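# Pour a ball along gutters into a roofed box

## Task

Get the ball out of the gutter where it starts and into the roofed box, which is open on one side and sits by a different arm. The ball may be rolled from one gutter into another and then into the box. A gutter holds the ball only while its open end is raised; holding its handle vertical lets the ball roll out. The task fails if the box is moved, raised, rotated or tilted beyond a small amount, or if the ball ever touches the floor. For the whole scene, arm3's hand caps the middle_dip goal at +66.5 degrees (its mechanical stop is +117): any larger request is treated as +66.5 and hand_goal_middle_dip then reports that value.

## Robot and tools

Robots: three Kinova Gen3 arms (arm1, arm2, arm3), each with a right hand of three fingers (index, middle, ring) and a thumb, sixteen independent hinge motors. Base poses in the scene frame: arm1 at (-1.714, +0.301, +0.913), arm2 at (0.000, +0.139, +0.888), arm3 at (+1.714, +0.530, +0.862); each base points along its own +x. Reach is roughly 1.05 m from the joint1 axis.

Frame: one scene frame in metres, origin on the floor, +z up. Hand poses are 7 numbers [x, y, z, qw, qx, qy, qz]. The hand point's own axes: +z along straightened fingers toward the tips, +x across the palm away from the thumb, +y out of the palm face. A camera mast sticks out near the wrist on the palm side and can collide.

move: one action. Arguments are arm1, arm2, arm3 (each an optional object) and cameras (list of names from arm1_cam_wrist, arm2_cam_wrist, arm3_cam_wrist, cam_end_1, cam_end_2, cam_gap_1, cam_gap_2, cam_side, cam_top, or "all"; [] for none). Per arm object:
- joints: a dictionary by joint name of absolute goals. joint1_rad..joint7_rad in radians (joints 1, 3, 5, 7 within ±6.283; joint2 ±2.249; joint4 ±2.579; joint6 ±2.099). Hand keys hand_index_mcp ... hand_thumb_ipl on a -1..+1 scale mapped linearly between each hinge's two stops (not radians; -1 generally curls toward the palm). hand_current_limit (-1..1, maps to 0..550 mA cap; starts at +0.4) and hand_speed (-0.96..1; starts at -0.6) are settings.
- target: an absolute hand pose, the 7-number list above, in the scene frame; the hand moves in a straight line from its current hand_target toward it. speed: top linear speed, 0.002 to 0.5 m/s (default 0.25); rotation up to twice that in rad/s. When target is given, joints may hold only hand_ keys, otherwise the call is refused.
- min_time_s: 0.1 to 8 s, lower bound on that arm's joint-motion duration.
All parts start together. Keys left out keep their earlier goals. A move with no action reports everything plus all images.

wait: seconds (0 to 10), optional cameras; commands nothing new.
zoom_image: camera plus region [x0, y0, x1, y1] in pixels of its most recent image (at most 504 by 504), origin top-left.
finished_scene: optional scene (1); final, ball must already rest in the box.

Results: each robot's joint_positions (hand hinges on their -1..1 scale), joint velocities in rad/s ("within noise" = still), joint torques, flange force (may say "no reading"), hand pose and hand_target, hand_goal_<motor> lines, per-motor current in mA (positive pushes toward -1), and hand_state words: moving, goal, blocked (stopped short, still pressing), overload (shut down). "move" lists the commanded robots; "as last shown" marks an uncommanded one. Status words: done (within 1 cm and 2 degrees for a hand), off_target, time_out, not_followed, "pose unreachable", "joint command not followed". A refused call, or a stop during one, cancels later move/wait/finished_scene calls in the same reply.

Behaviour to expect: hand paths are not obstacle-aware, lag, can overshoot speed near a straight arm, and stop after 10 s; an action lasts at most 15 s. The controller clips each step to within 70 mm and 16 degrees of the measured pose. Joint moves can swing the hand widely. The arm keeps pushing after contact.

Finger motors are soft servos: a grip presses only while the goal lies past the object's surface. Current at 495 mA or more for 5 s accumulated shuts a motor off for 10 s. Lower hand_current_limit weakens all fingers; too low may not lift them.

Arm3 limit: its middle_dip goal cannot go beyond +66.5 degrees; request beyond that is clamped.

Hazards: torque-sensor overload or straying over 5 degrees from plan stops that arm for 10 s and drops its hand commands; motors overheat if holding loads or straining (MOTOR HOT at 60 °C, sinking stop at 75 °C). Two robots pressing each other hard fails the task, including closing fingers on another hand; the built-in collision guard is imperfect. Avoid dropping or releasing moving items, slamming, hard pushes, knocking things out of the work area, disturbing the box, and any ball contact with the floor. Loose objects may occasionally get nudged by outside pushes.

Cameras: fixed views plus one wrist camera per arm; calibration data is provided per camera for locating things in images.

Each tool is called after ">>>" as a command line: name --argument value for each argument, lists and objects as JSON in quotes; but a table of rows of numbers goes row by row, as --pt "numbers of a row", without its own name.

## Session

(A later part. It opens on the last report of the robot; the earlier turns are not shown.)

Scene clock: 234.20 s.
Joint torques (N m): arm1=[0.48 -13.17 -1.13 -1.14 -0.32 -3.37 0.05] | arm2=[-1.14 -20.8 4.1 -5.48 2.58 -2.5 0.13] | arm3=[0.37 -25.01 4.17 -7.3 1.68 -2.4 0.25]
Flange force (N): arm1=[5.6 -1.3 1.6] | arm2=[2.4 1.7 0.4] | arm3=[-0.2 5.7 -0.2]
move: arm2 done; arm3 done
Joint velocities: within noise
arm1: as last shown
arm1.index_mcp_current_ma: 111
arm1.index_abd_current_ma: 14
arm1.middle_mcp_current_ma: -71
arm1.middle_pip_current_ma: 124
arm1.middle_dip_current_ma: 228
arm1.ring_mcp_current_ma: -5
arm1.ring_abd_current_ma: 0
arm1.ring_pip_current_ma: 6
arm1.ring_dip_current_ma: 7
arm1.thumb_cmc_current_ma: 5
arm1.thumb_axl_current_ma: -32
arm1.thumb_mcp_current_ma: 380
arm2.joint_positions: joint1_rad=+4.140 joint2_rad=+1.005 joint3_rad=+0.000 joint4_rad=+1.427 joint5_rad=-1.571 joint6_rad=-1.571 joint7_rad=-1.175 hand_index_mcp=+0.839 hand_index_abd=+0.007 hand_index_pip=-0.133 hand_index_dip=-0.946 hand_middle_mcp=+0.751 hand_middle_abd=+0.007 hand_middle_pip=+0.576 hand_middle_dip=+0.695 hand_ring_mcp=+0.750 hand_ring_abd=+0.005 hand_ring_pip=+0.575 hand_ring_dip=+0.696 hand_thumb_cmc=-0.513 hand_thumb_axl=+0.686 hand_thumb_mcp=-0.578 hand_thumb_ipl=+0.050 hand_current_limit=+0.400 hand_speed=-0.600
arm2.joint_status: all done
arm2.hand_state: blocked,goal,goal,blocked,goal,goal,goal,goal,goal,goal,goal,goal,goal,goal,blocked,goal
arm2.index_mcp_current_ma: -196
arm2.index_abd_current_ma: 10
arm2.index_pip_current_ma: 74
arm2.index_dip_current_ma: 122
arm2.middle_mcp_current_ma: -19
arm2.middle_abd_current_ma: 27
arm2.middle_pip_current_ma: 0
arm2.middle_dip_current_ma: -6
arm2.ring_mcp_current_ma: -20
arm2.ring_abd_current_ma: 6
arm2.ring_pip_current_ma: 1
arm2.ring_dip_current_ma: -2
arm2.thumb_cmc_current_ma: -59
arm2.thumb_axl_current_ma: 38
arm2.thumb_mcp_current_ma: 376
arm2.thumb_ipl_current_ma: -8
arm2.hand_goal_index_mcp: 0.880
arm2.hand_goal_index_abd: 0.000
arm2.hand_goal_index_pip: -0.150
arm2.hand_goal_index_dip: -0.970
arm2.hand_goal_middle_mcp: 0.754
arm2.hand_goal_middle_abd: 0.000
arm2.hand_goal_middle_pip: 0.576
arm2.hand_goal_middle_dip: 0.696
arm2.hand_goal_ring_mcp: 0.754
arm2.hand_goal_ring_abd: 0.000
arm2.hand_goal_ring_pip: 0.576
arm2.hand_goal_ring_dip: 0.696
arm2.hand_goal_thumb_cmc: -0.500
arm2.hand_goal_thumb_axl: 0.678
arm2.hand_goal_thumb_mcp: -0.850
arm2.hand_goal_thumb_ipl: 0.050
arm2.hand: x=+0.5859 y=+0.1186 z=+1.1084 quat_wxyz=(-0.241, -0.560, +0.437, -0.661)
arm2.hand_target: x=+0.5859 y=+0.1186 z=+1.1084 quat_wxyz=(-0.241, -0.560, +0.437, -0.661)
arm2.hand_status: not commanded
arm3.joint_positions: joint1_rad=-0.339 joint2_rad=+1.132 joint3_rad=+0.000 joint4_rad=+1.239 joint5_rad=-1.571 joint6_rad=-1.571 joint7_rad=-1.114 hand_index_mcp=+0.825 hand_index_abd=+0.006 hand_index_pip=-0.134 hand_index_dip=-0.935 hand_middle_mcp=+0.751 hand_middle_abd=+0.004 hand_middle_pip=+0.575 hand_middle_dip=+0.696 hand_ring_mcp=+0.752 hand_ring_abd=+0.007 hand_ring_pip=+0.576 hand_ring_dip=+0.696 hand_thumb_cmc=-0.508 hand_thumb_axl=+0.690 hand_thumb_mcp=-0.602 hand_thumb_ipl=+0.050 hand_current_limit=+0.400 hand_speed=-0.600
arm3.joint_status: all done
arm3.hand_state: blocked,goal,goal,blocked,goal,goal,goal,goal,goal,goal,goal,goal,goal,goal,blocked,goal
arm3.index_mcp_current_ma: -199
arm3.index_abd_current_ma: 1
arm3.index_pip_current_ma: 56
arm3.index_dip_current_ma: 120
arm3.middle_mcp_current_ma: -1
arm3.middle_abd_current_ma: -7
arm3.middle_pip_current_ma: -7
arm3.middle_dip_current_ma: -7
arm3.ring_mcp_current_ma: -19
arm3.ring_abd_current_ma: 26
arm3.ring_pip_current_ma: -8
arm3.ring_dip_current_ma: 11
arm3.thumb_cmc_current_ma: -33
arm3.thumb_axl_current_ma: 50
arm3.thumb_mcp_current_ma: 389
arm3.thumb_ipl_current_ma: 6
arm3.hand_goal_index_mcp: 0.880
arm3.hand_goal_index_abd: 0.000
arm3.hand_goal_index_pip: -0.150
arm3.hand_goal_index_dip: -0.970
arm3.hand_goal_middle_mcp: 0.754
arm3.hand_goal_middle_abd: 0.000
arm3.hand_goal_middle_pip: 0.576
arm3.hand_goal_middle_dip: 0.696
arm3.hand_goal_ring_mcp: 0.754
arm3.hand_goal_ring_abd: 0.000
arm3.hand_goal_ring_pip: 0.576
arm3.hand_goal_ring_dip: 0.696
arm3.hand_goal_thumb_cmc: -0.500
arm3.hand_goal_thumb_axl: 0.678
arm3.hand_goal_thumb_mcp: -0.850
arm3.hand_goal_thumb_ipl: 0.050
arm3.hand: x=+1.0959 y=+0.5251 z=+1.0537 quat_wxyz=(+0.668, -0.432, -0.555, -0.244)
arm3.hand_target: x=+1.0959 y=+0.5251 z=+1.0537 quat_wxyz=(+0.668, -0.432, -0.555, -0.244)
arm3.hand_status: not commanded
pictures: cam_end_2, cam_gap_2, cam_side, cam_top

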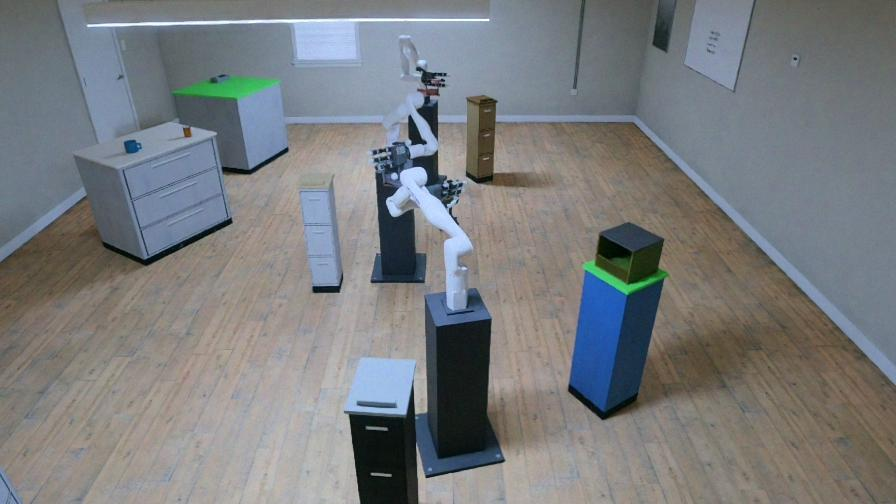

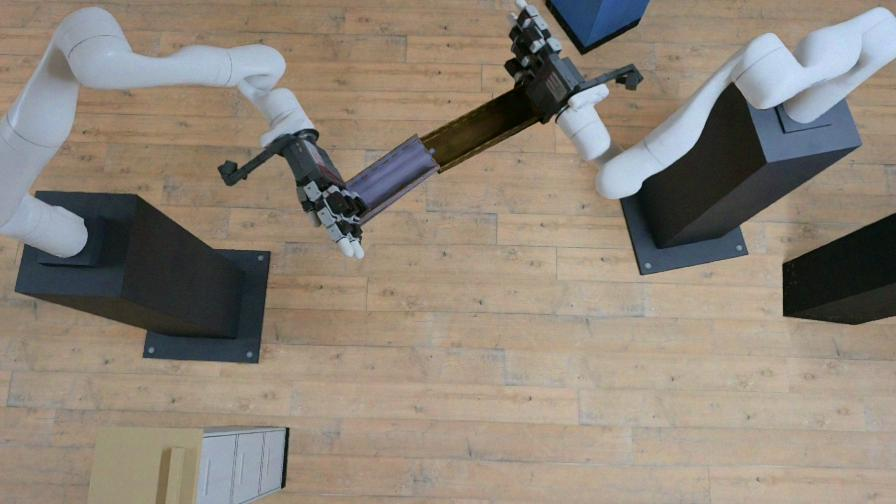

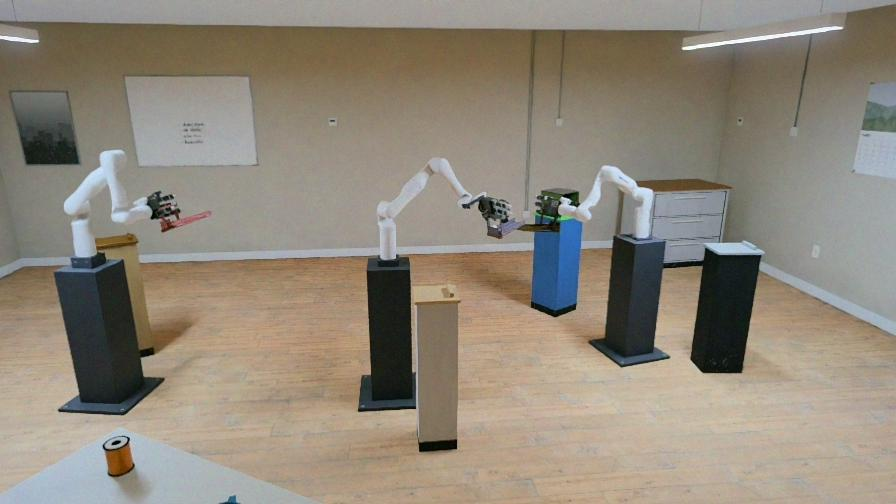

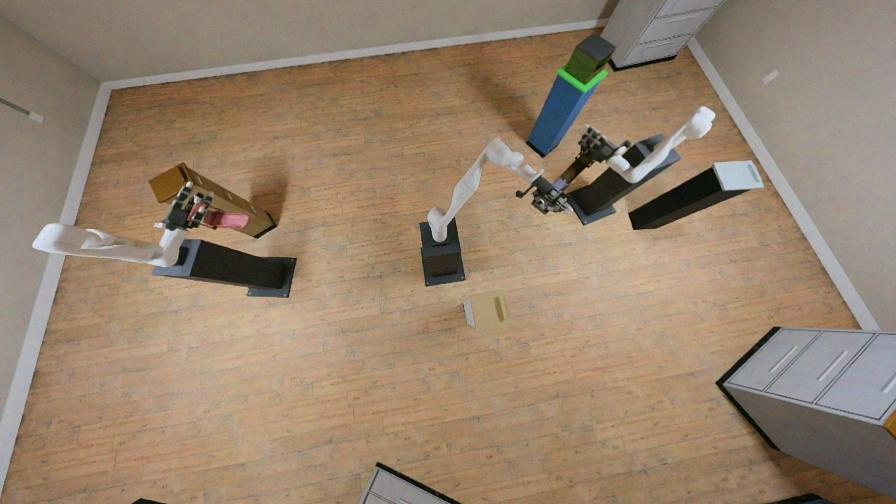

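>>> move --cameras '["cam_gap_2","cam_side","cam_end_2","cam_top","arm2_cam_wrist","arm3_cam_wrist"]'

Scene clock: 235.23 s.
Joint torques (N m): arm1=[0.48 -13.16 -1.23 -1.14 -0.31 -3.34 0.01] | arm2=[-1.16 -20.78 4.14 -5.63 2.56 -2.49 0.07] | arm3=[0.39 -24.88 4.1 -7.26 1.7 -2.35 0.25]
Flange force (N): arm1=[5.6 -1.4 1.5] | arm2=[2.7 2.1 0.4] | arm3=[0.0 5.6 -0.3]
Joint velocities: within noise
arm1.joint_positions: joint1_rad=+0.176 joint2_rad=+0.864 joint3_rad=+0.000 joint4_rad=+2.278 joint5_rad=+1.571 joint6_rad=-1.571 joint7_rad=+5.149 hand_index_mcp=+0.802 hand_index_abd=+0.008 hand_index_pip=+0.573 hand_index_dip=+0.696 hand_middle_mcp=+0.844 hand_middle_abd=+0.106 hand_middle_pip=-0.091 hand_middle_dip=-0.872 hand_ring_mcp=+0.758 hand_ring_abd=+0.008 hand_ring_pip=+0.580 hand_ring_dip=+0.696 hand_thumb_cmc=-0.615 hand_thumb_axl=+0.657 hand_thumb_mcp=-0.642 hand_thumb_ipl=+0.048 hand_current_limit=+0.400 hand_speed=-0.600
arm1.joint_status: not commanded
arm1.hand_state: blocked,goal,goal,goal,blocked,goal,blocked,blocked,goal,goal,goal,goal,goal,blocked,blocked,goal
arm1.index_mcp_current_ma: 107
arm1.index_abd_current_ma: 4
arm1.index_pip_current_ma: 6
arm1.index_dip_current_ma: 5
arm1.middle_mcp_current_ma: -66
arm1.middle_abd_current_ma: -10
arm1.middle_pip_current_ma: 124
arm1.middle_dip_current_ma: 231
arm1.ring_mcp_current_ma: -3
arm1.ring_abd_current_ma: -5
arm1.ring_pip_current_ma: 6
arm1.ring_dip_current_ma: 12
arm1.thumb_cmc_current_ma: 0
arm1.thumb_axl_current_ma: -34
arm1.thumb_mcp_current_ma: 387
arm1.thumb_ipl_current_ma: -5
arm1.hand_goal_index_mcp: 0.754
arm1.hand_goal_index_abd: 0.000
arm1.hand_goal_index_pip: 0.576
arm1.hand_goal_index_dip: 0.696
arm1.hand_goal_middle_mcp: 0.880
arm1.hand_goal_middle_abd: 0.120
arm1.hand_goal_middle_pip: -0.150
arm1.hand_goal_middle_dip: -0.970
arm1.hand_goal_ring_mcp: 0.754
arm1.hand_goal_ring_abd: 0.000
arm1.hand_goal_ring_pip: 0.576
arm1.hand_goal_ring_dip: 0.696
arm1.hand_goal_thumb_cmc: -0.620
arm1.hand_goal_thumb_axl: 0.678
arm1.hand_goal_thumb_mcp: -0.850
arm1.hand_goal_thumb_ipl: 0.050
arm1.hand: x=-1.2333 y=+0.4067 z=+1.1725 quat_wxyz=(+0.260, -0.486, -0.514, -0.658) (m; scene frame)
arm1.hand_target: x=-1.2333 y=+0.4067 z=+1.1725 quat_wxyz=(+0.260, -0.486, -0.514, -0.658) (m; scene frame)
arm1.hand_status: not commanded
arm2.joint_positions: joint1_rad=+4.140 joint2_rad=+1.005 joint3_rad=+0.000 joint4_rad=+1.427 joint5_rad=-1.571 joint6_rad=-1.571 joint7_rad=-1.175 hand_index_mcp=+0.839 hand_index_abd=+0.007 hand_index_pip=-0.133 hand_index_dip=-0.946 hand_middle_mcp=+0.751 hand_middle_abd=+0.007 hand_middle_pip=+0.576 hand_middle_dip=+0.695 hand_ring_mcp=+0.750 hand_ring_abd=+0.005 hand_ring_pip=+0.575 hand_ring_dip=+0.696 hand_thumb_cmc=-0.513 hand_thumb_axl=+0.686 hand_thumb_mcp=-0.578 hand_thumb_ipl=+0.050 hand_current_limit=+0.400 hand_speed=-0.600
arm2.joint_status: all done
arm2.hand_state: blocked,goal,goal,blocked,goal,goal,goal,goal,goal,goal,goal,goal,goal,goal,blocked,goal
arm2.index_mcp_current_ma: -204
arm2.index_abd_current_ma: 16
arm2.index_pip_current_ma: 72
arm2.index_dip_current_ma: 114
arm2.middle_mcp_current_ma: -9
arm2.middle_abd_current_ma: 30
arm2.middle_pip_current_ma: -2
arm2.middle_dip_current_ma: -23
arm2.ring_mcp_current_ma: -24
arm2.ring_abd_current_ma: 14
arm2.ring_pip_current_ma: -6
arm2.ring_dip_current_ma: -4
arm2.thumb_cmc_current_ma: -63
arm2.thumb_axl_current_ma: 37
arm2.thumb_mcp_current_ma: 374
arm2.thumb_ipl_current_ma: -1
arm2.hand_goal_index_mcp: 0.880
arm2.hand_goal_index_abd: 0.000
arm2.hand_goal_index_pip: -0.150
arm2.hand_goal_index_dip: -0.970
arm2.hand_goal_middle_mcp: 0.754
arm2.hand_goal_middle_abd: 0.000
arm2.hand_goal_middle_pip: 0.576
arm2.hand_goal_middle_dip: 0.696
arm2.hand_goal_ring_mcp: 0.754
arm2.hand_goal_ring_abd: 0.000
arm2.hand_goal_ring_pip: 0.576
arm2.hand_goal_ring_dip: 0.696
arm2.hand_goal_thumb_cmc: -0.500
arm2.hand_goal_thumb_axl: 0.678
arm2.hand_goal_thumb_mcp: -0.850
arm2.hand_goal_thumb_ipl: 0.050
arm2.hand: x=+0.5859 y=+0.1186 z=+1.1084 quat_wxyz=(-0.241, -0.560, +0.437, -0.661) (m; scene frame)
arm2.hand_target: x=+0.5859 y=+0.1186 z=+1.1084 quat_wxyz=(-0.241, -0.560, +0.437, -0.661) (m; scene frame)
arm2.hand_status: not commanded
arm3.joint_positions: joint1_rad=-0.339 joint2_rad=+1.132 joint3_rad=+0.000 joint4_rad=+1.239 joint5_rad=-1.571 joint6_rad=-1.571 joint7_rad=-1.114 hand_index_mcp=+0.825 hand_index_abd=+0.006 hand_index_pip=-0.134 hand_index_dip=-0.935 hand_middle_mcp=+0.751 hand_middle_abd=+0.004 hand_middle_pip=+0.575 hand_middle_dip=+0.696 hand_ring_mcp=+0.752 hand_ring_abd=+0.007 hand_ring_pip=+0.576 hand_ring_dip=+0.696 hand_thumb_cmc=-0.508 hand_thumb_axl=+0.690 hand_thumb_mcp=-0.602 hand_thumb_ipl=+0.050 hand_current_limit=+0.400 hand_speed=-0.600
arm3.joint_status: all done
arm3.hand_state: blocked,goal,goal,blocked,goal,goal,goal,goal,goal,goal,goal,goal,goal,goal,blocked,goal
arm3.index_mcp_current_ma: -201
arm3.index_abd_current_ma: 4
arm3.index_pip_current_ma: 55
arm3.index_dip_current_ma: 122
arm3.middle_mcp_current_ma: -4
arm3.middle_abd_current_ma: 1
arm3.middle_pip_current_ma: -1
arm3.middle_dip_current_ma: -6
arm3.ring_mcp_current_ma: -13
arm3.ring_abd_current_ma: 23
arm3.ring_pip_current_ma: -11
arm3.ring_dip_current_ma: 4
arm3.thumb_cmc_current_ma: -34
arm3.thumb_axl_current_ma: 53
arm3.thumb_mcp_current_ma: 394
arm3.thumb_ipl_current_ma: 4
arm3.hand_goal_index_mcp: 0.880
arm3.hand_goal_index_abd: 0.000
arm3.hand_goal_index_pip: -0.150
arm3.hand_goal_index_dip: -0.970
arm3.hand_goal_middle_mcp: 0.754
arm3.hand_goal_middle_abd: 0.000
arm3.hand_goal_middle_pip: 0.576
arm3.hand_goal_middle_dip: 0.696
arm3.hand_goal_ring_mcp: 0.754
arm3.hand_goal_ring_abd: 0.000
arm3.hand_goal_ring_pip: 0.576
arm3.hand_goal_ring_dip: 0.696
arm3.hand_goal_thumb_cmc: -0.500
arm3.hand_goal_thumb_axl: 0.678
arm3.hand_goal_thumb_mcp: -0.850
arm3.hand_goal_thumb_ipl: 0.050
arm3.hand: x=+1.0959 y=+0.5251 z=+1.0537 quat_wxyz=(+0.668, -0.432, -0.555, -0.244) (m; scene frame)
arm3.hand_target: x=+1.0959 y=+0.5251 z=+1.0537 quat_wxyz=(+0.668, -0.432, -0.555, -0.244) (m; scene frame)
arm3.hand_status: not commanded
pictures: arm2_cam_wrist, arm3_cam_wrist, cam_end_2, cam_gap_2, cam_side, cam_top
camera_calibration:
arm2_cam_wrist: T_world_to_cam=[[-0.33788, -0.16715, -0.92623, 1.27118], [0.13296, 0.96576, -0.22279, -0.00264], [0.93175, -0.19842, -0.30408, -0.05701]] pos_world=[0.48297, 0.20372, 1.15947]
arm3_cam_wrist: T_world_to_cam=[[0.26521, 0.16792, -0.94946, 0.65706], [-0.21973, -0.94828, -0.22909, 0.93899], [-0.93882, 0.26938, -0.2146, 1.24294]] pos_world=[1.19896, 0.44527, 1.10569]

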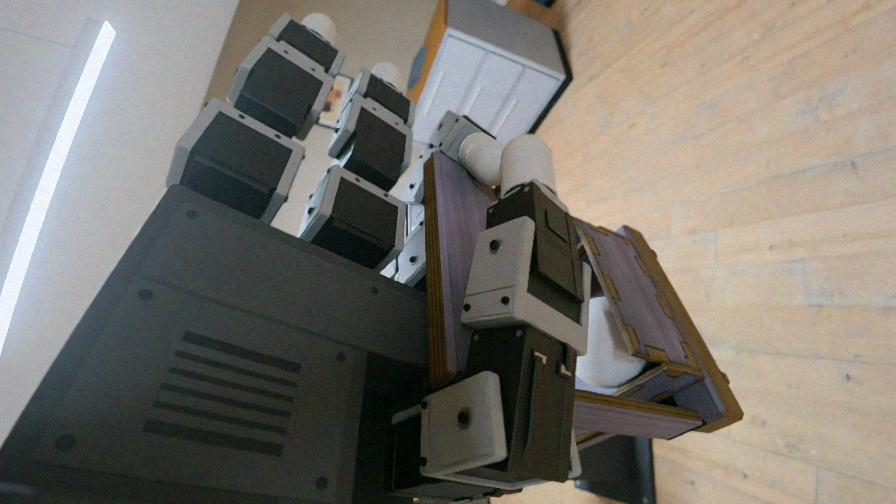

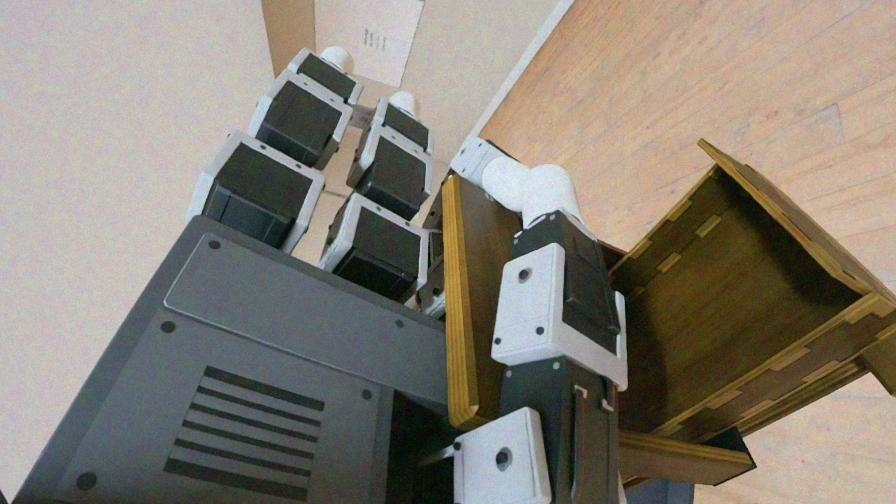

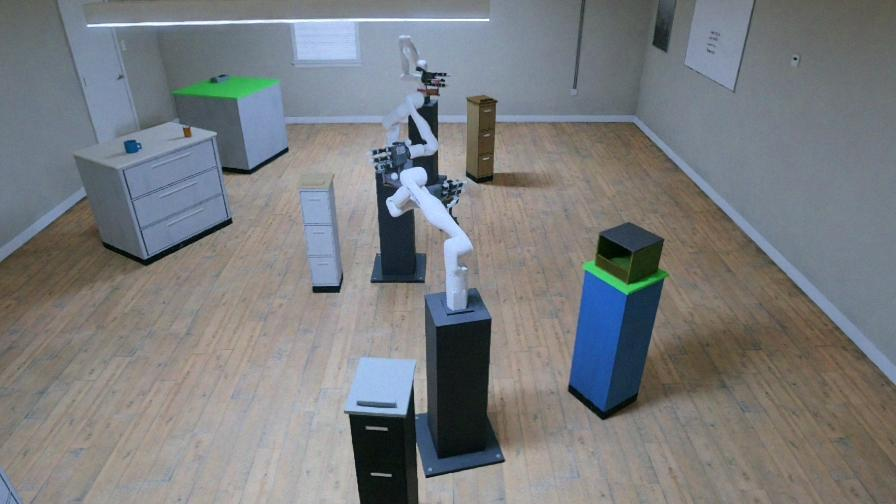

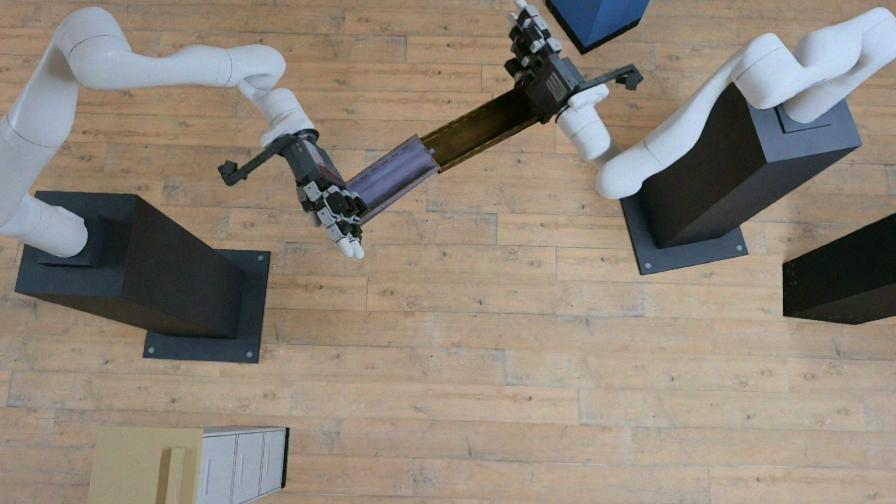

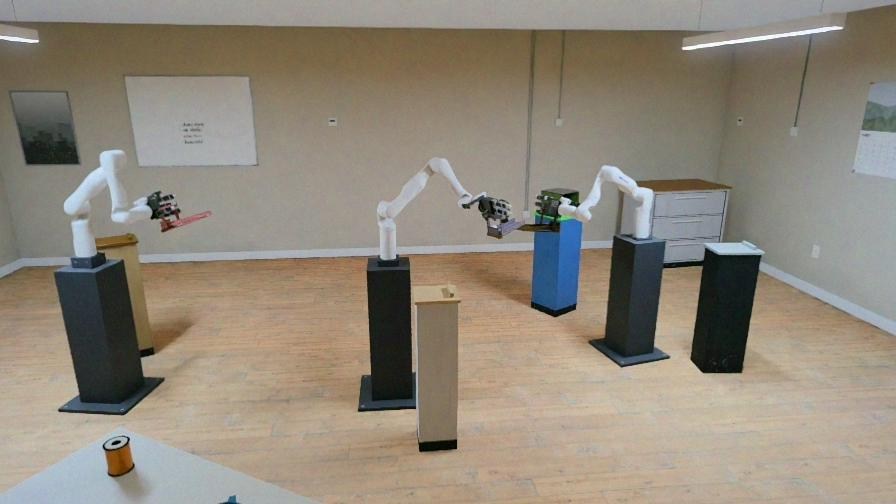

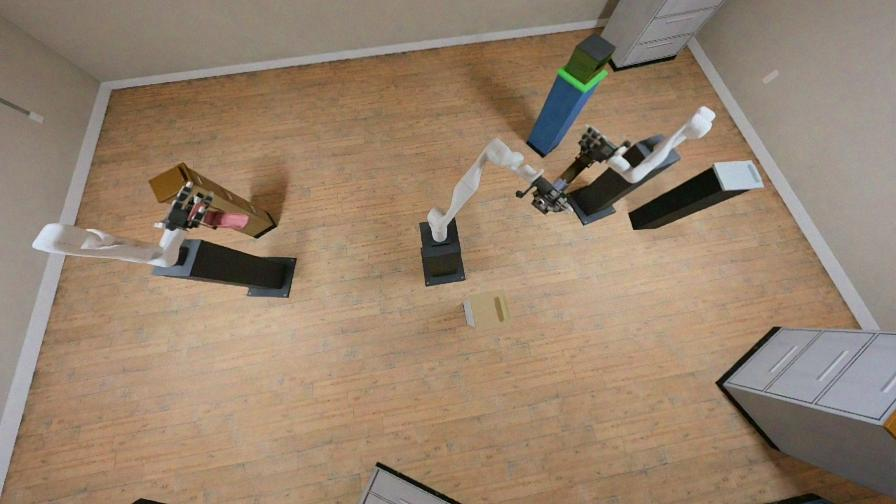

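>>> zoom_image --camera "cam_gap_2" --region '[330, 70, 550, 230]'

>>> zoom_image --camera "cam_side" --region '[470, 180, 600, 250]'

>>> zoom_image --camera "cam_end_2" --region '[570, 210, 690, 300]'

Scaled by 2.291.

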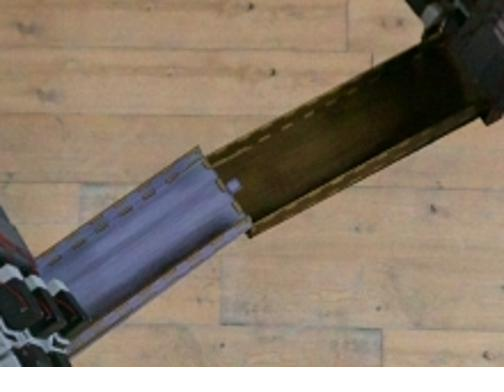

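Scaled by 3.877.

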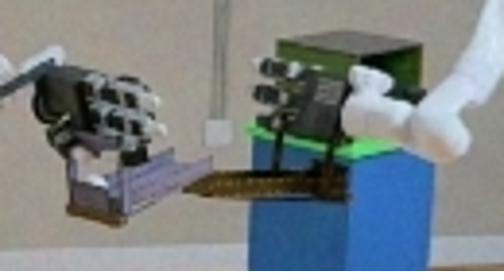

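Scaled by 4.200.

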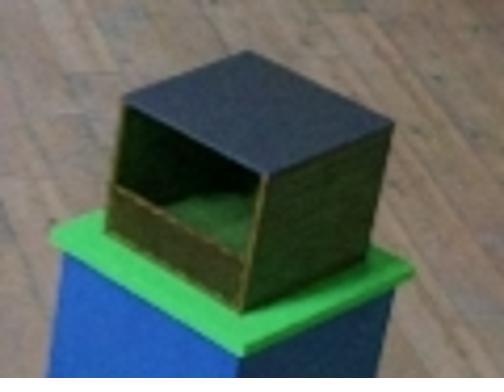

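>>> zoom_image --camera "cam_side" --region '[480, 205, 570, 250]'

>>> zoom_image --camera "cam_gap_2" --region '[390, 110, 480, 200]'

>>> zoom_image --camera "cam_end_2" --region '[360, 120, 500, 240]'

Scaled by 5.600.

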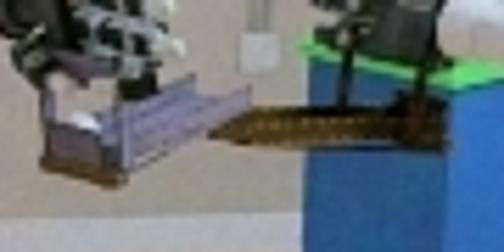

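Scaled by 5.600.

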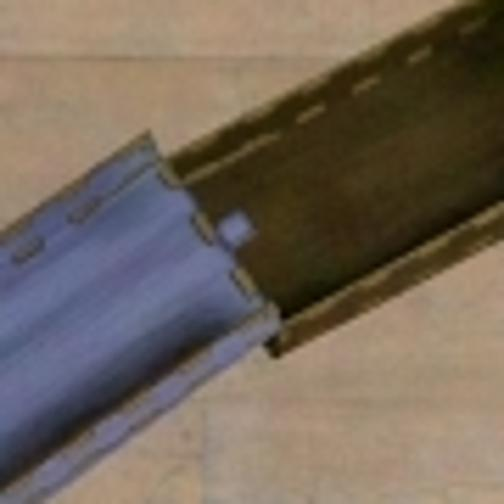

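Scaled by 3.600.

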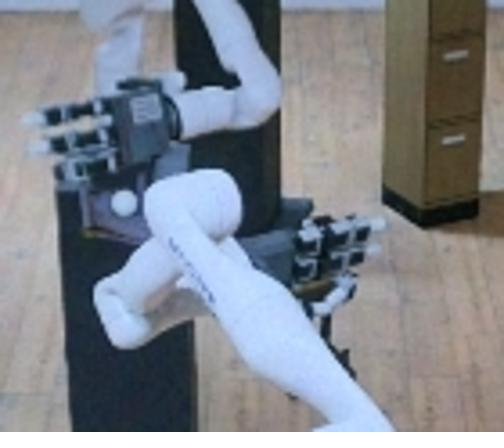

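>>> move --arm2 '{"joints": {"joint1_rad": 4.128, "joint2_rad": 1.1024, "joint4_rad": 0.9293, "joint7_rad": -0.7751}, "min_time_s": 3}' --cameras '["cam_gap_2","cam_side"]'

>>> zoom_image --camera "cam_gap_2" --region '[390, 90, 520, 200]'

>>> zoom_image --camera "cam_side" --region '[480, 195, 570, 240]'

Scene clock: 241.50 s.
Joint torques (N m): arm1=[0.48 -13.15 -1.15 -1.05 -0.28 -3.38 0.03] | arm2=[-1.16 -23.99 4.32 -7.86 3.48 -1.44 0.04] | arm3=[0.37 -24.87 4.22 -7.22 1.72 -2.38 0.23]
Flange force (N): arm1=[5.5 -1.1 1.7] | arm2=[2.4 4.3 0.6] | arm3=[-0.1 5.4 -0.3]
move: arm2 done
Joint velocities: within noise
arm1, arm3: as last shown
arm1.index_mcp_current_ma: 110
arm1.index_abd_current_ma: 10
arm1.index_pip_current_ma: 10
arm1.index_dip_current_ma: 3
arm1.middle_mcp_current_ma: -73
arm1.middle_dip_current_ma: 225
arm1.ring_mcp_current_ma: -2
arm1.ring_abd_current_ma: -2
arm1.ring_pip_current_ma: 10
arm1.ring_dip_current_ma: 8
arm1.thumb_cmc_current_ma: 1
arm1.thumb_mcp_current_ma: 382
arm1.thumb_ipl_current_ma: -2
arm2.joint_positions: joint1_rad=+4.128 joint2_rad=+1.102 joint3_rad=+0.000 joint4_rad=+0.929 joint5_rad=-1.571 joint6_rad=-1.571 joint7_rad=-0.775 hand_index_mcp=+0.839 hand_index_abd=+0.007 hand_index_pip=-0.133 hand_index_dip=-0.946 hand_middle_mcp=+0.751 hand_middle_abd=+0.007 hand_middle_pip=+0.576 hand_middle_dip=+0.695 hand_ring_mcp=+0.750 hand_ring_abd=+0.005 hand_ring_pip=+0.575 hand_ring_dip=+0.696 hand_thumb_cmc=-0.513 hand_thumb_axl=+0.686 hand_thumb_mcp=-0.578 hand_thumb_ipl=+0.050 hand_current_limit=+0.400 hand_speed=-0.600
arm2.joint_status: all done
arm2.hand_state: blocked,goal,goal,blocked,goal,goal,goal,goal,goal,goal,goal,goal,goal,goal,blocked,goal
arm2.index_mcp_current_ma: -193
arm2.index_abd_current_ma: 5
arm2.index_pip_current_ma: 65
arm2.index_dip_current_ma: 114
arm2.middle_mcp_current_ma: -13
arm2.middle_abd_current_ma: 33
arm2.middle_pip_current_ma: 1
arm2.middle_dip_current_ma: -12
arm2.ring_mcp_current_ma: -23
arm2.ring_abd_current_ma: 3
arm2.ring_pip_current_ma: -1
arm2.ring_dip_current_ma: 0
arm2.thumb_cmc_current_ma: -62
arm2.thumb_axl_current_ma: 36
arm2.thumb_mcp_current_ma: 382
arm2.thumb_ipl_current_ma: -1
arm2.hand_goal_index_mcp: 0.880
arm2.hand_goal_index_abd: 0.000
arm2.hand_goal_index_pip: -0.150
arm2.hand_goal_index_dip: -0.970
arm2.hand_goal_middle_mcp: 0.754
arm2.hand_goal_middle_abd: 0.000
arm2.hand_goal_middle_pip: 0.576
arm2.hand_goal_middle_dip: 0.696
arm2.hand_goal_ring_mcp: 0.754
arm2.hand_goal_ring_abd: 0.000
arm2.hand_goal_ring_pip: 0.576
arm2.hand_goal_ring_dip: 0.696
arm2.hand_goal_thumb_cmc: -0.500
arm2.hand_goal_thumb_axl: 0.678
arm2.hand_goal_thumb_mcp: -0.850
arm2.hand_goal_thumb_ipl: 0.050
arm2.hand: x=+0.6682 y=+0.1775 z=+1.1712 quat_wxyz=(-0.237, -0.563, +0.434, -0.662)
arm2.hand_target: x=+0.6682 y=+0.1775 z=+1.1712 quat_wxyz=(-0.237, -0.563, +0.434, -0.662)
arm2.hand_status: not commanded
arm3.index_mcp_current_ma: -202
arm3.index_abd_current_ma: 7
arm3.index_pip_current_ma: 54
arm3.index_dip_current_ma: 115
arm3.middle_mcp_current_ma: -1
arm3.middle_abd_current_ma: 0
arm3.middle_pip_current_ma: -6
arm3.ring_mcp_current_ma: -11
arm3.ring_abd_current_ma: 25
arm3.ring_pip_current_ma: -15
arm3.ring_dip_current_ma: 9
arm3.thumb_cmc_current_ma: -31
arm3.thumb_axl_current_ma: 51
arm3.thumb_mcp_current_ma: 389
arm3.thumb_ipl_current_ma: 1

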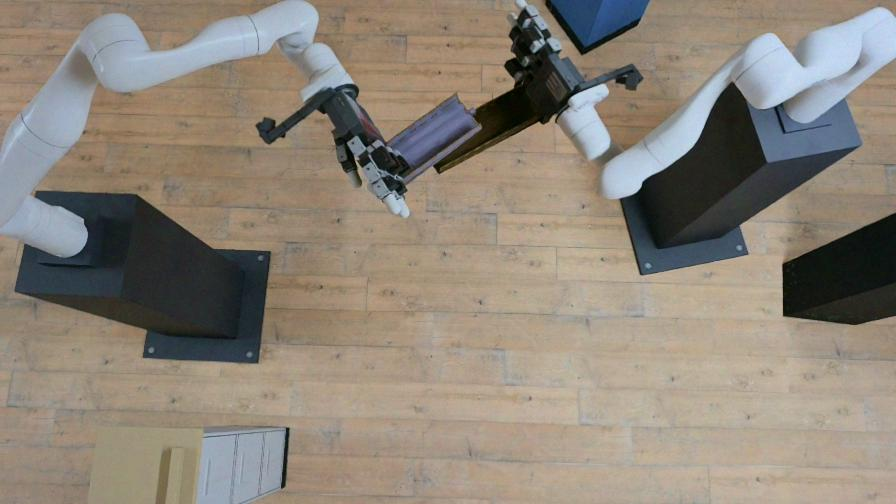

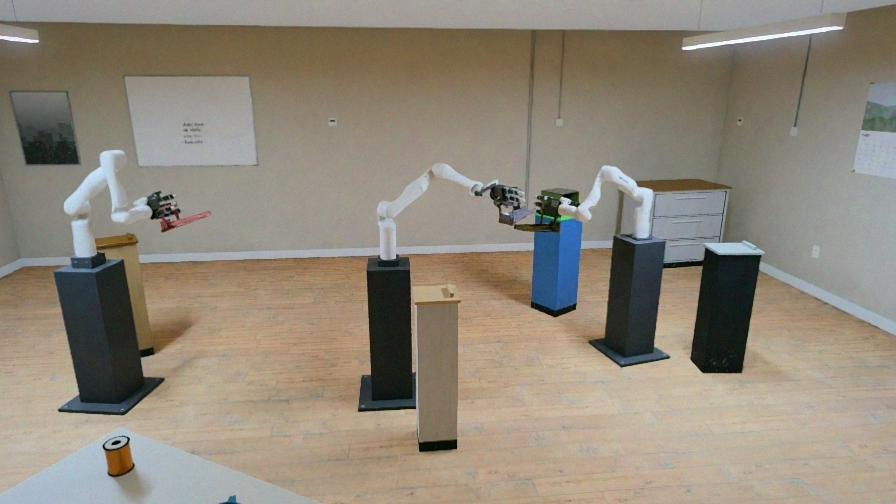

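Scaled by 3.877.

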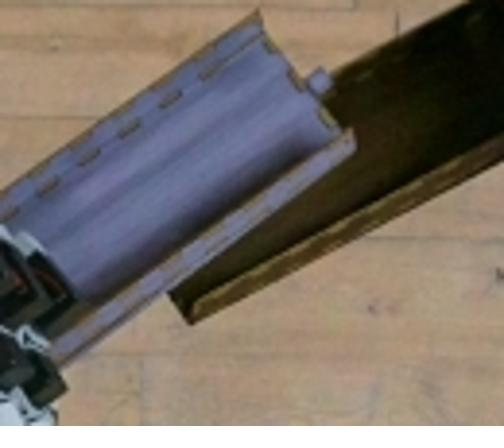

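Scaled by 5.600.

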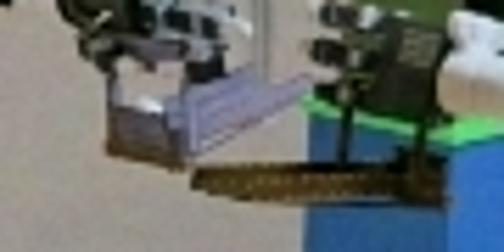

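>>> move --arm2 '{"joints": {"joint7_rad": -0.4609}, "min_time_s": 2}' --cameras '["cam_gap_2","cam_side"]'

>>> zoom_image --camera "cam_gap_2" --region '[390, 70, 560, 200]'

>>> zoom_image --camera "cam_side" --region '[480, 195, 570, 240]'

Scene clock: 244.70 s.
Joint torques (N m): arm1=[0.56 -13.07 -1.14 -1.17 -0.34 -3.35 0.04] | arm2=[-1.16 -23.62 4.17 -7.62 3.37 -1.37 0.12] | arm3=[0.35 -25.41 4.17 -7.35 1.77 -2.49 0.27]
Flange force (N): arm1=[5.9 -1.2 1.7] | arm2=[1.4 4.6 0.6] | arm3=[-1.1 5.5 -0.1]
move: arm2 done
Joint velocities: within noise
arm1, arm3: as last shown
arm1.index_mcp_current_ma: 111
arm1.index_abd_current_ma: 3
arm1.index_pip_current_ma: 5
arm1.index_dip_current_ma: 5
arm1.middle_mcp_current_ma: -71
arm1.middle_abd_current_ma: -13
arm1.middle_pip_current_ma: 126
arm1.middle_dip_current_ma: 226
arm1.ring_abd_current_ma: -5
arm1.ring_pip_current_ma: 8
arm1.ring_dip_current_ma: 10
arm1.thumb_cmc_current_ma: 3
arm1.thumb_axl_current_ma: -36
arm1.thumb_ipl_current_ma: -3
arm2.joint_positions: joint1_rad=+4.128 joint2_rad=+1.102 joint3_rad=+0.000 joint4_rad=+0.929 joint5_rad=-1.571 joint6_rad=-1.571 joint7_rad=-0.461 hand_index_mcp=+0.839 hand_index_abd=+0.007 hand_index_pip=-0.133 hand_index_dip=-0.946 hand_middle_mcp=+0.751 hand_middle_abd=+0.007 hand_middle_pip=+0.576 hand_middle_dip=+0.695 hand_ring_mcp=+0.751 hand_ring_abd=+0.005 hand_ring_pip=+0.575 hand_ring_dip=+0.696 hand_thumb_cmc=-0.513 hand_thumb_axl=+0.686 hand_thumb_mcp=-0.579 hand_thumb_ipl=+0.050 hand_current_limit=+0.400 hand_speed=-0.600
arm2.joint_status: all done
arm2.hand_state: blocked,goal,goal,blocked,goal,goal,goal,goal,goal,goal,goal,goal,goal,goal,blocked,goal
arm2.index_mcp_current_ma: -201
arm2.index_abd_current_ma: 16
arm2.index_pip_current_ma: 71
arm2.index_dip_current_ma: 120
arm2.middle_mcp_current_ma: -15
arm2.middle_abd_current_ma: 29
arm2.middle_pip_current_ma: -8
arm2.middle_dip_current_ma: -7
arm2.ring_mcp_current_ma: -25
arm2.ring_abd_current_ma: 20
arm2.ring_pip_current_ma: 1
arm2.ring_dip_current_ma: 0
arm2.thumb_cmc_current_ma: -58
arm2.thumb_axl_current_ma: 36
arm2.thumb_mcp_current_ma: 381
arm2.thumb_ipl_current_ma: -13
arm2.hand_goal_index_mcp: 0.880
arm2.hand_goal_index_abd: 0.000
arm2.hand_goal_index_pip: -0.150
arm2.hand_goal_index_dip: -0.970
arm2.hand_goal_middle_mcp: 0.754
arm2.hand_goal_middle_abd: 0.000
arm2.hand_goal_middle_pip: 0.576
arm2.hand_goal_middle_dip: 0.696
arm2.hand_goal_ring_mcp: 0.754
arm2.hand_goal_ring_abd: 0.000
arm2.hand_goal_ring_pip: 0.576
arm2.hand_goal_ring_dip: 0.696
arm2.hand_goal_thumb_cmc: -0.500
arm2.hand_goal_thumb_axl: 0.678
arm2.hand_goal_thumb_mcp: -0.850
arm2.hand_goal_thumb_ipl: 0.050
arm2.hand: x=+0.6590 y=+0.1713 z=+1.1964 quat_wxyz=(-0.337, -0.624, +0.341, -0.617)
arm2.hand_target: x=+0.6590 y=+0.1713 z=+1.1964 quat_wxyz=(-0.337, -0.624, +0.341, -0.617)
arm2.hand_status: not commanded
arm3.joint_positions: joint1_rad=-0.339 joint2_rad=+1.132 joint3_rad=+0.000 joint4_rad=+1.238 joint5_rad=-1.571 joint6_rad=-1.571 joint7_rad=-1.114 hand_index_mcp=+0.817 hand_index_abd=+0.009 hand_index_pip=-0.129 hand_index_dip=-0.930 hand_middle_mcp=+0.751 hand_middle_abd=+0.005 hand_middle_pip=+0.575 hand_middle_dip=+0.696 hand_ring_mcp=+0.751 hand_ring_abd=+0.008 hand_ring_pip=+0.576 hand_ring_dip=+0.696 hand_thumb_cmc=-0.515 hand_thumb_axl=+0.691 hand_thumb_mcp=-0.619 hand_thumb_ipl=+0.050 hand_current_limit=+0.400 hand_speed=-0.600
arm3.hand_state: blocked,goal,blocked,blocked,goal,goal,goal,goal,goal,goal,goal,goal,goal,goal,blocked,goal
arm3.index_mcp_current_ma: -229
arm3.index_abd_current_ma: 8
arm3.index_pip_current_ma: 68
arm3.index_dip_current_ma: 137
arm3.middle_mcp_current_ma: -6
arm3.middle_abd_current_ma: -2
arm3.middle_pip_current_ma: -4
arm3.middle_dip_current_ma: -5
arm3.ring_mcp_current_ma: -17
arm3.ring_abd_current_ma: 27
arm3.ring_pip_current_ma: -10
arm3.ring_dip_current_ma: 7
arm3.thumb_cmc_current_ma: -53
arm3.thumb_axl_current_ma: 55
arm3.thumb_mcp_current_ma: 388
arm3.thumb_ipl_current_ma: 9

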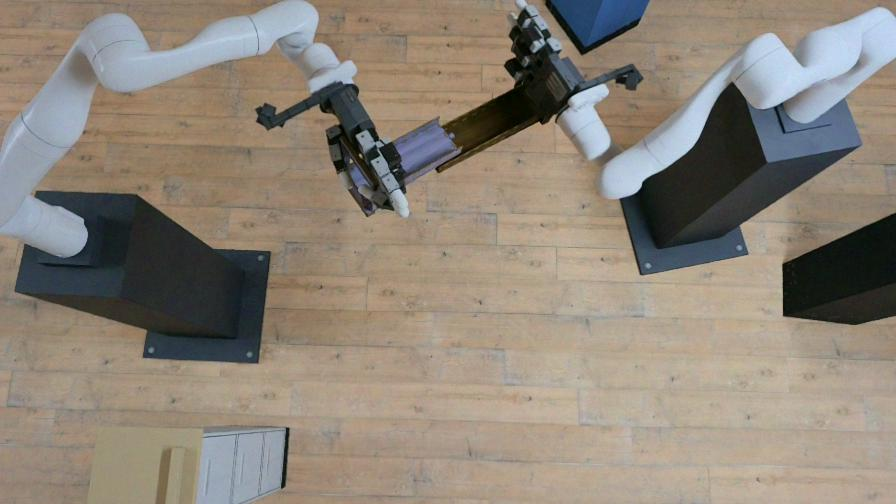

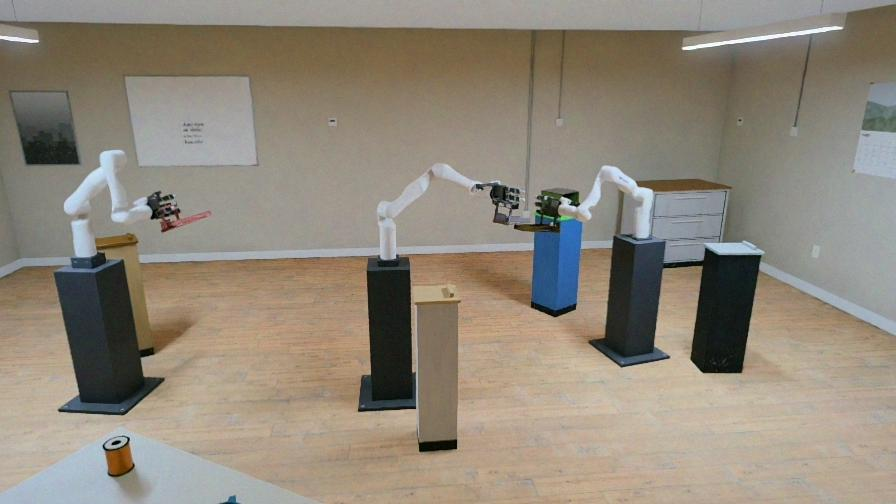

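Scaled by 2.965.

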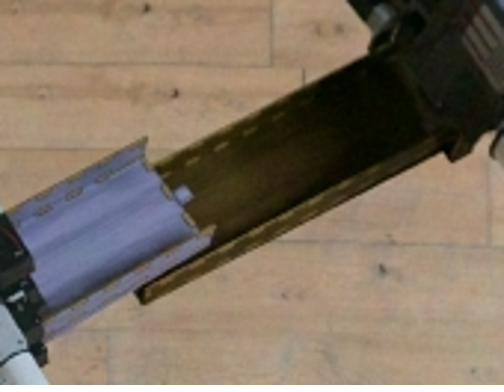

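Scaled by 5.600.

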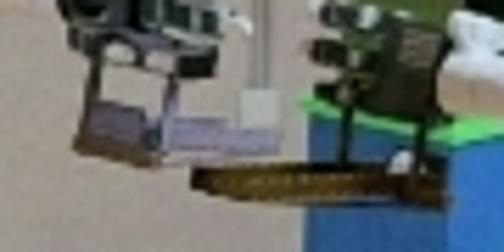

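>>> move --cameras '["arm3_cam_wrist","cam_gap_2","cam_side"]'

>>> zoom_image --camera "cam_side" --region '[480, 195, 570, 240]'

Scene clock: 244.87 s.
Joint torques (N m): arm1=[0.46 -13.13 -1.17 -1.17 -0.32 -3.37 0.04] | arm2=[-1.19 -23.56 4.23 -7.62 3.36 -1.35 0.12] | arm3=[0.24 -25.23 4.22 -7.38 1.84 -2.39 0.23]
Flange force (N): arm1=[5.8 -1.3 1.5] | arm2=[1.5 4.8 0.6] | arm3=[-0.6 5.8 -0.2]
Joint velocities: within noise
arm1.joint_positions: joint1_rad=+0.176 joint2_rad=+0.864 joint3_rad=+0.000 joint4_rad=+2.278 joint5_rad=+1.571 joint6_rad=-1.571 joint7_rad=+5.149 hand_index_mcp=+0.802 hand_index_abd=+0.008 hand_index_pip=+0.573 hand_index_dip=+0.696 hand_middle_mcp=+0.844 hand_middle_abd=+0.106 hand_middle_pip=-0.091 hand_middle_dip=-0.872 hand_ring_mcp=+0.758 hand_ring_abd=+0.008 hand_ring_pip=+0.580 hand_ring_dip=+0.696 hand_thumb_cmc=-0.615 hand_thumb_axl=+0.657 hand_thumb_mcp=-0.642 hand_thumb_ipl=+0.048 hand_current_limit=+0.400 hand_speed=-0.600
arm1.joint_status: not commanded
arm1.hand_state: blocked,goal,goal,goal,blocked,goal,blocked,blocked,goal,goal,goal,goal,goal,blocked,blocked,goal
arm1.index_mcp_current_ma: 113
arm1.index_abd_current_ma: 11
arm1.index_pip_current_ma: 10
arm1.index_dip_current_ma: 7
arm1.middle_mcp_current_ma: -66
arm1.middle_abd_current_ma: -7
arm1.middle_pip_current_ma: 128
arm1.middle_dip_current_ma: 232
arm1.ring_mcp_current_ma: -1
arm1.ring_abd_current_ma: 1
arm1.ring_pip_current_ma: 10
arm1.ring_dip_current_ma: 6
arm1.thumb_cmc_current_ma: 0
arm1.thumb_axl_current_ma: -37
arm1.thumb_mcp_current_ma: 385
arm1.thumb_ipl_current_ma: -6
arm1.hand_goal_index_mcp: 0.754
arm1.hand_goal_index_abd: 0.000
arm1.hand_goal_index_pip: 0.576
arm1.hand_goal_index_dip: 0.696
arm1.hand_goal_middle_mcp: 0.880
arm1.hand_goal_middle_abd: 0.120
arm1.hand_goal_middle_pip: -0.150
arm1.hand_goal_middle_dip: -0.970
arm1.hand_goal_ring_mcp: 0.754
arm1.hand_goal_ring_abd: 0.000
arm1.hand_goal_ring_pip: 0.576
arm1.hand_goal_ring_dip: 0.696
arm1.hand_goal_thumb_cmc: -0.620
arm1.hand_goal_thumb_axl: 0.678
arm1.hand_goal_thumb_mcp: -0.850
arm1.hand_goal_thumb_ipl: 0.050
arm1.hand: x=-1.2333 y=+0.4067 z=+1.1725 quat_wxyz=(+0.260, -0.486, -0.514, -0.658) (m; scene frame)
arm1.hand_target: x=-1.2333 y=+0.4067 z=+1.1725 quat_wxyz=(+0.260, -0.486, -0.514, -0.658) (m; scene frame)
arm1.hand_status: not commanded
arm2.joint_positions: joint1_rad=+4.128 joint2_rad=+1.102 joint3_rad=+0.000 joint4_rad=+0.929 joint5_rad=-1.571 joint6_rad=-1.571 joint7_rad=-0.461 hand_index_mcp=+0.839 hand_index_abd=+0.007 hand_index_pip=-0.133 hand_index_dip=-0.946 hand_middle_mcp=+0.751 hand_middle_abd=+0.007 hand_middle_pip=+0.576 hand_middle_dip=+0.695 hand_ring_mcp=+0.751 hand_ring_abd=+0.005 hand_ring_pip=+0.575 hand_ring_dip=+0.696 hand_thumb_cmc=-0.513 hand_thumb_axl=+0.686 hand_thumb_mcp=-0.579 hand_thumb_ipl=+0.050 hand_current_limit=+0.400 hand_speed=-0.600
arm2.joint_status: all done
arm2.hand_state: blocked,goal,goal,blocked,goal,goal,goal,goal,goal,goal,goal,goal,goal,goal,blocked,goal
arm2.index_mcp_current_ma: -200
arm2.index_abd_current_ma: 17
arm2.index_pip_current_ma: 73
arm2.index_dip_current_ma: 120
arm2.middle_mcp_current_ma: -15
arm2.middle_abd_current_ma: 31
arm2.middle_pip_current_ma: -2
arm2.middle_dip_current_ma: -14
arm2.ring_mcp_current_ma: -24
arm2.ring_abd_current_ma: 11
arm2.ring_pip_current_ma: 5
arm2.ring_dip_current_ma: -3
arm2.thumb_cmc_current_ma: -59
arm2.thumb_axl_current_ma: 34
arm2.thumb_mcp_current_ma: 374
arm2.thumb_ipl_current_ma: -10
arm2.hand_goal_index_mcp: 0.880
arm2.hand_goal_index_abd: 0.000
arm2.hand_goal_index_pip: -0.150
arm2.hand_goal_index_dip: -0.970
arm2.hand_goal_middle_mcp: 0.754
arm2.hand_goal_middle_abd: 0.000
arm2.hand_goal_middle_pip: 0.576
arm2.hand_goal_middle_dip: 0.696
arm2.hand_goal_ring_mcp: 0.754
arm2.hand_goal_ring_abd: 0.000
arm2.hand_goal_ring_pip: 0.576
arm2.hand_goal_ring_dip: 0.696
arm2.hand_goal_thumb_cmc: -0.500
arm2.hand_goal_thumb_axl: 0.678
arm2.hand_goal_thumb_mcp: -0.850
arm2.hand_goal_thumb_ipl: 0.050
arm2.hand: x=+0.6590 y=+0.1713 z=+1.1964 quat_wxyz=(-0.337, -0.624, +0.341, -0.617) (m; scene frame)
arm2.hand_target: x=+0.6590 y=+0.1713 z=+1.1964 quat_wxyz=(-0.337, -0.624, +0.341, -0.617) (m; scene frame)
arm2.hand_status: not commanded
arm3.joint_positions: joint1_rad=-0.339 joint2_rad=+1.132 joint3_rad=+0.000 joint4_rad=+1.238 joint5_rad=-1.571 joint6_rad=-1.571 joint7_rad=-1.114 hand_index_mcp=+0.817 hand_index_abd=+0.009 hand_index_pip=-0.129 hand_index_dip=-0.930 hand_middle_mcp=+0.751 hand_middle_abd=+0.005 hand_middle_pip=+0.575 hand_middle_dip=+0.696 hand_ring_mcp=+0.751 hand_ring_abd=+0.008 hand_ring_pip=+0.576 hand_ring_dip=+0.696 hand_thumb_cmc=-0.515 hand_thumb_axl=+0.691 hand_thumb_mcp=-0.619 hand_thumb_ipl=+0.050 hand_current_limit=+0.400 hand_speed=-0.600
arm3.joint_status: not commanded
arm3.hand_state: blocked,goal,blocked,blocked,goal,goal,goal,goal,goal,goal,goal,goal,goal,goal,blocked,goal
arm3.index_mcp_current_ma: -233
arm3.index_abd_current_ma: 7
arm3.index_pip_current_ma: 67
arm3.index_dip_current_ma: 142
arm3.middle_mcp_current_ma: -1
arm3.middle_abd_current_ma: 2
arm3.middle_pip_current_ma: -6
arm3.middle_dip_current_ma: -9
arm3.ring_mcp_current_ma: -13
arm3.ring_abd_current_ma: 18
arm3.ring_pip_current_ma: -10
arm3.ring_dip_current_ma: 9
arm3.thumb_cmc_current_ma: -49
arm3.thumb_axl_current_ma: 60
arm3.thumb_mcp_current_ma: 386
arm3.thumb_ipl_current_ma: 4
arm3.hand_goal_index_mcp: 0.880
arm3.hand_goal_index_abd: 0.000
arm3.hand_goal_index_pip: -0.150
arm3.hand_goal_index_dip: -0.970
arm3.hand_goal_middle_mcp: 0.754
arm3.hand_goal_middle_abd: 0.000
arm3.hand_goal_middle_pip: 0.576
arm3.hand_goal_middle_dip: 0.696
arm3.hand_goal_ring_mcp: 0.754
arm3.hand_goal_ring_abd: 0.000
arm3.hand_goal_ring_pip: 0.576
arm3.hand_goal_ring_dip: 0.696
arm3.hand_goal_thumb_cmc: -0.500
arm3.hand_goal_thumb_axl: 0.678
arm3.hand_goal_thumb_mcp: -0.850
arm3.hand_goal_thumb_ipl: 0.050
arm3.hand: x=+1.0959 y=+0.5251 z=+1.0537 quat_wxyz=(+0.668, -0.432, -0.555, -0.244) (m; scene frame)
arm3.hand_target: x=+1.0959 y=+0.5251 z=+1.0537 quat_wxyz=(+0.668, -0.432, -0.555, -0.244) (m; scene frame)
arm3.hand_status: not commanded
pictures: arm3_cam_wrist, cam_gap_2, cam_side
camera_calibration:
arm3_cam_wrist: T_world_to_cam=[[0.26512, 0.16795, -0.94948, 0.65719], [-0.21975, -0.94827, -0.2291, 0.93893], [-0.93884, 0.26938, -0.2145, 1.24288]] pos_world=[1.19896, 0.44517, 1.10569]

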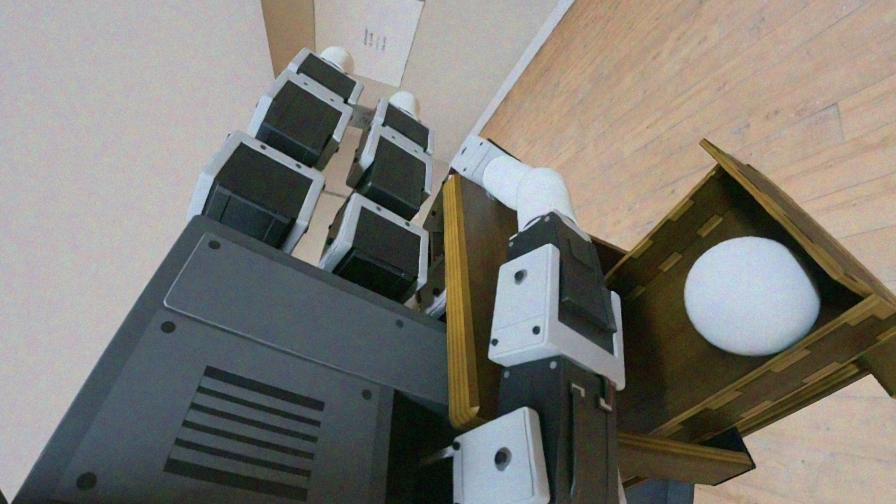

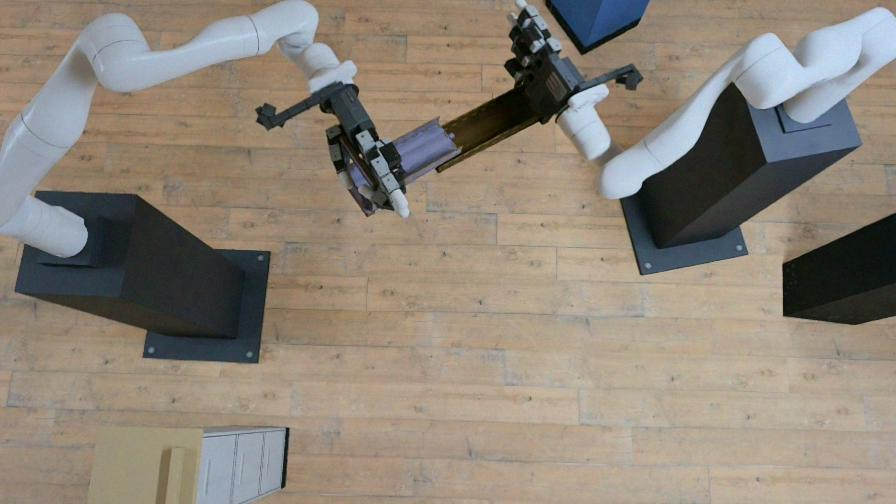

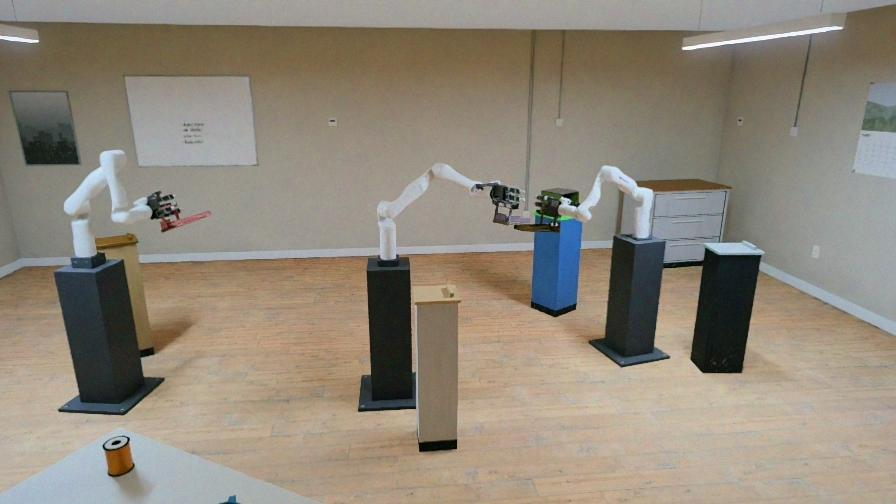

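Scaled by 5.600.

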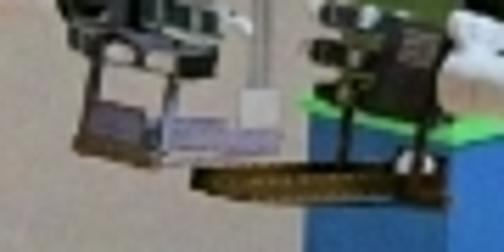

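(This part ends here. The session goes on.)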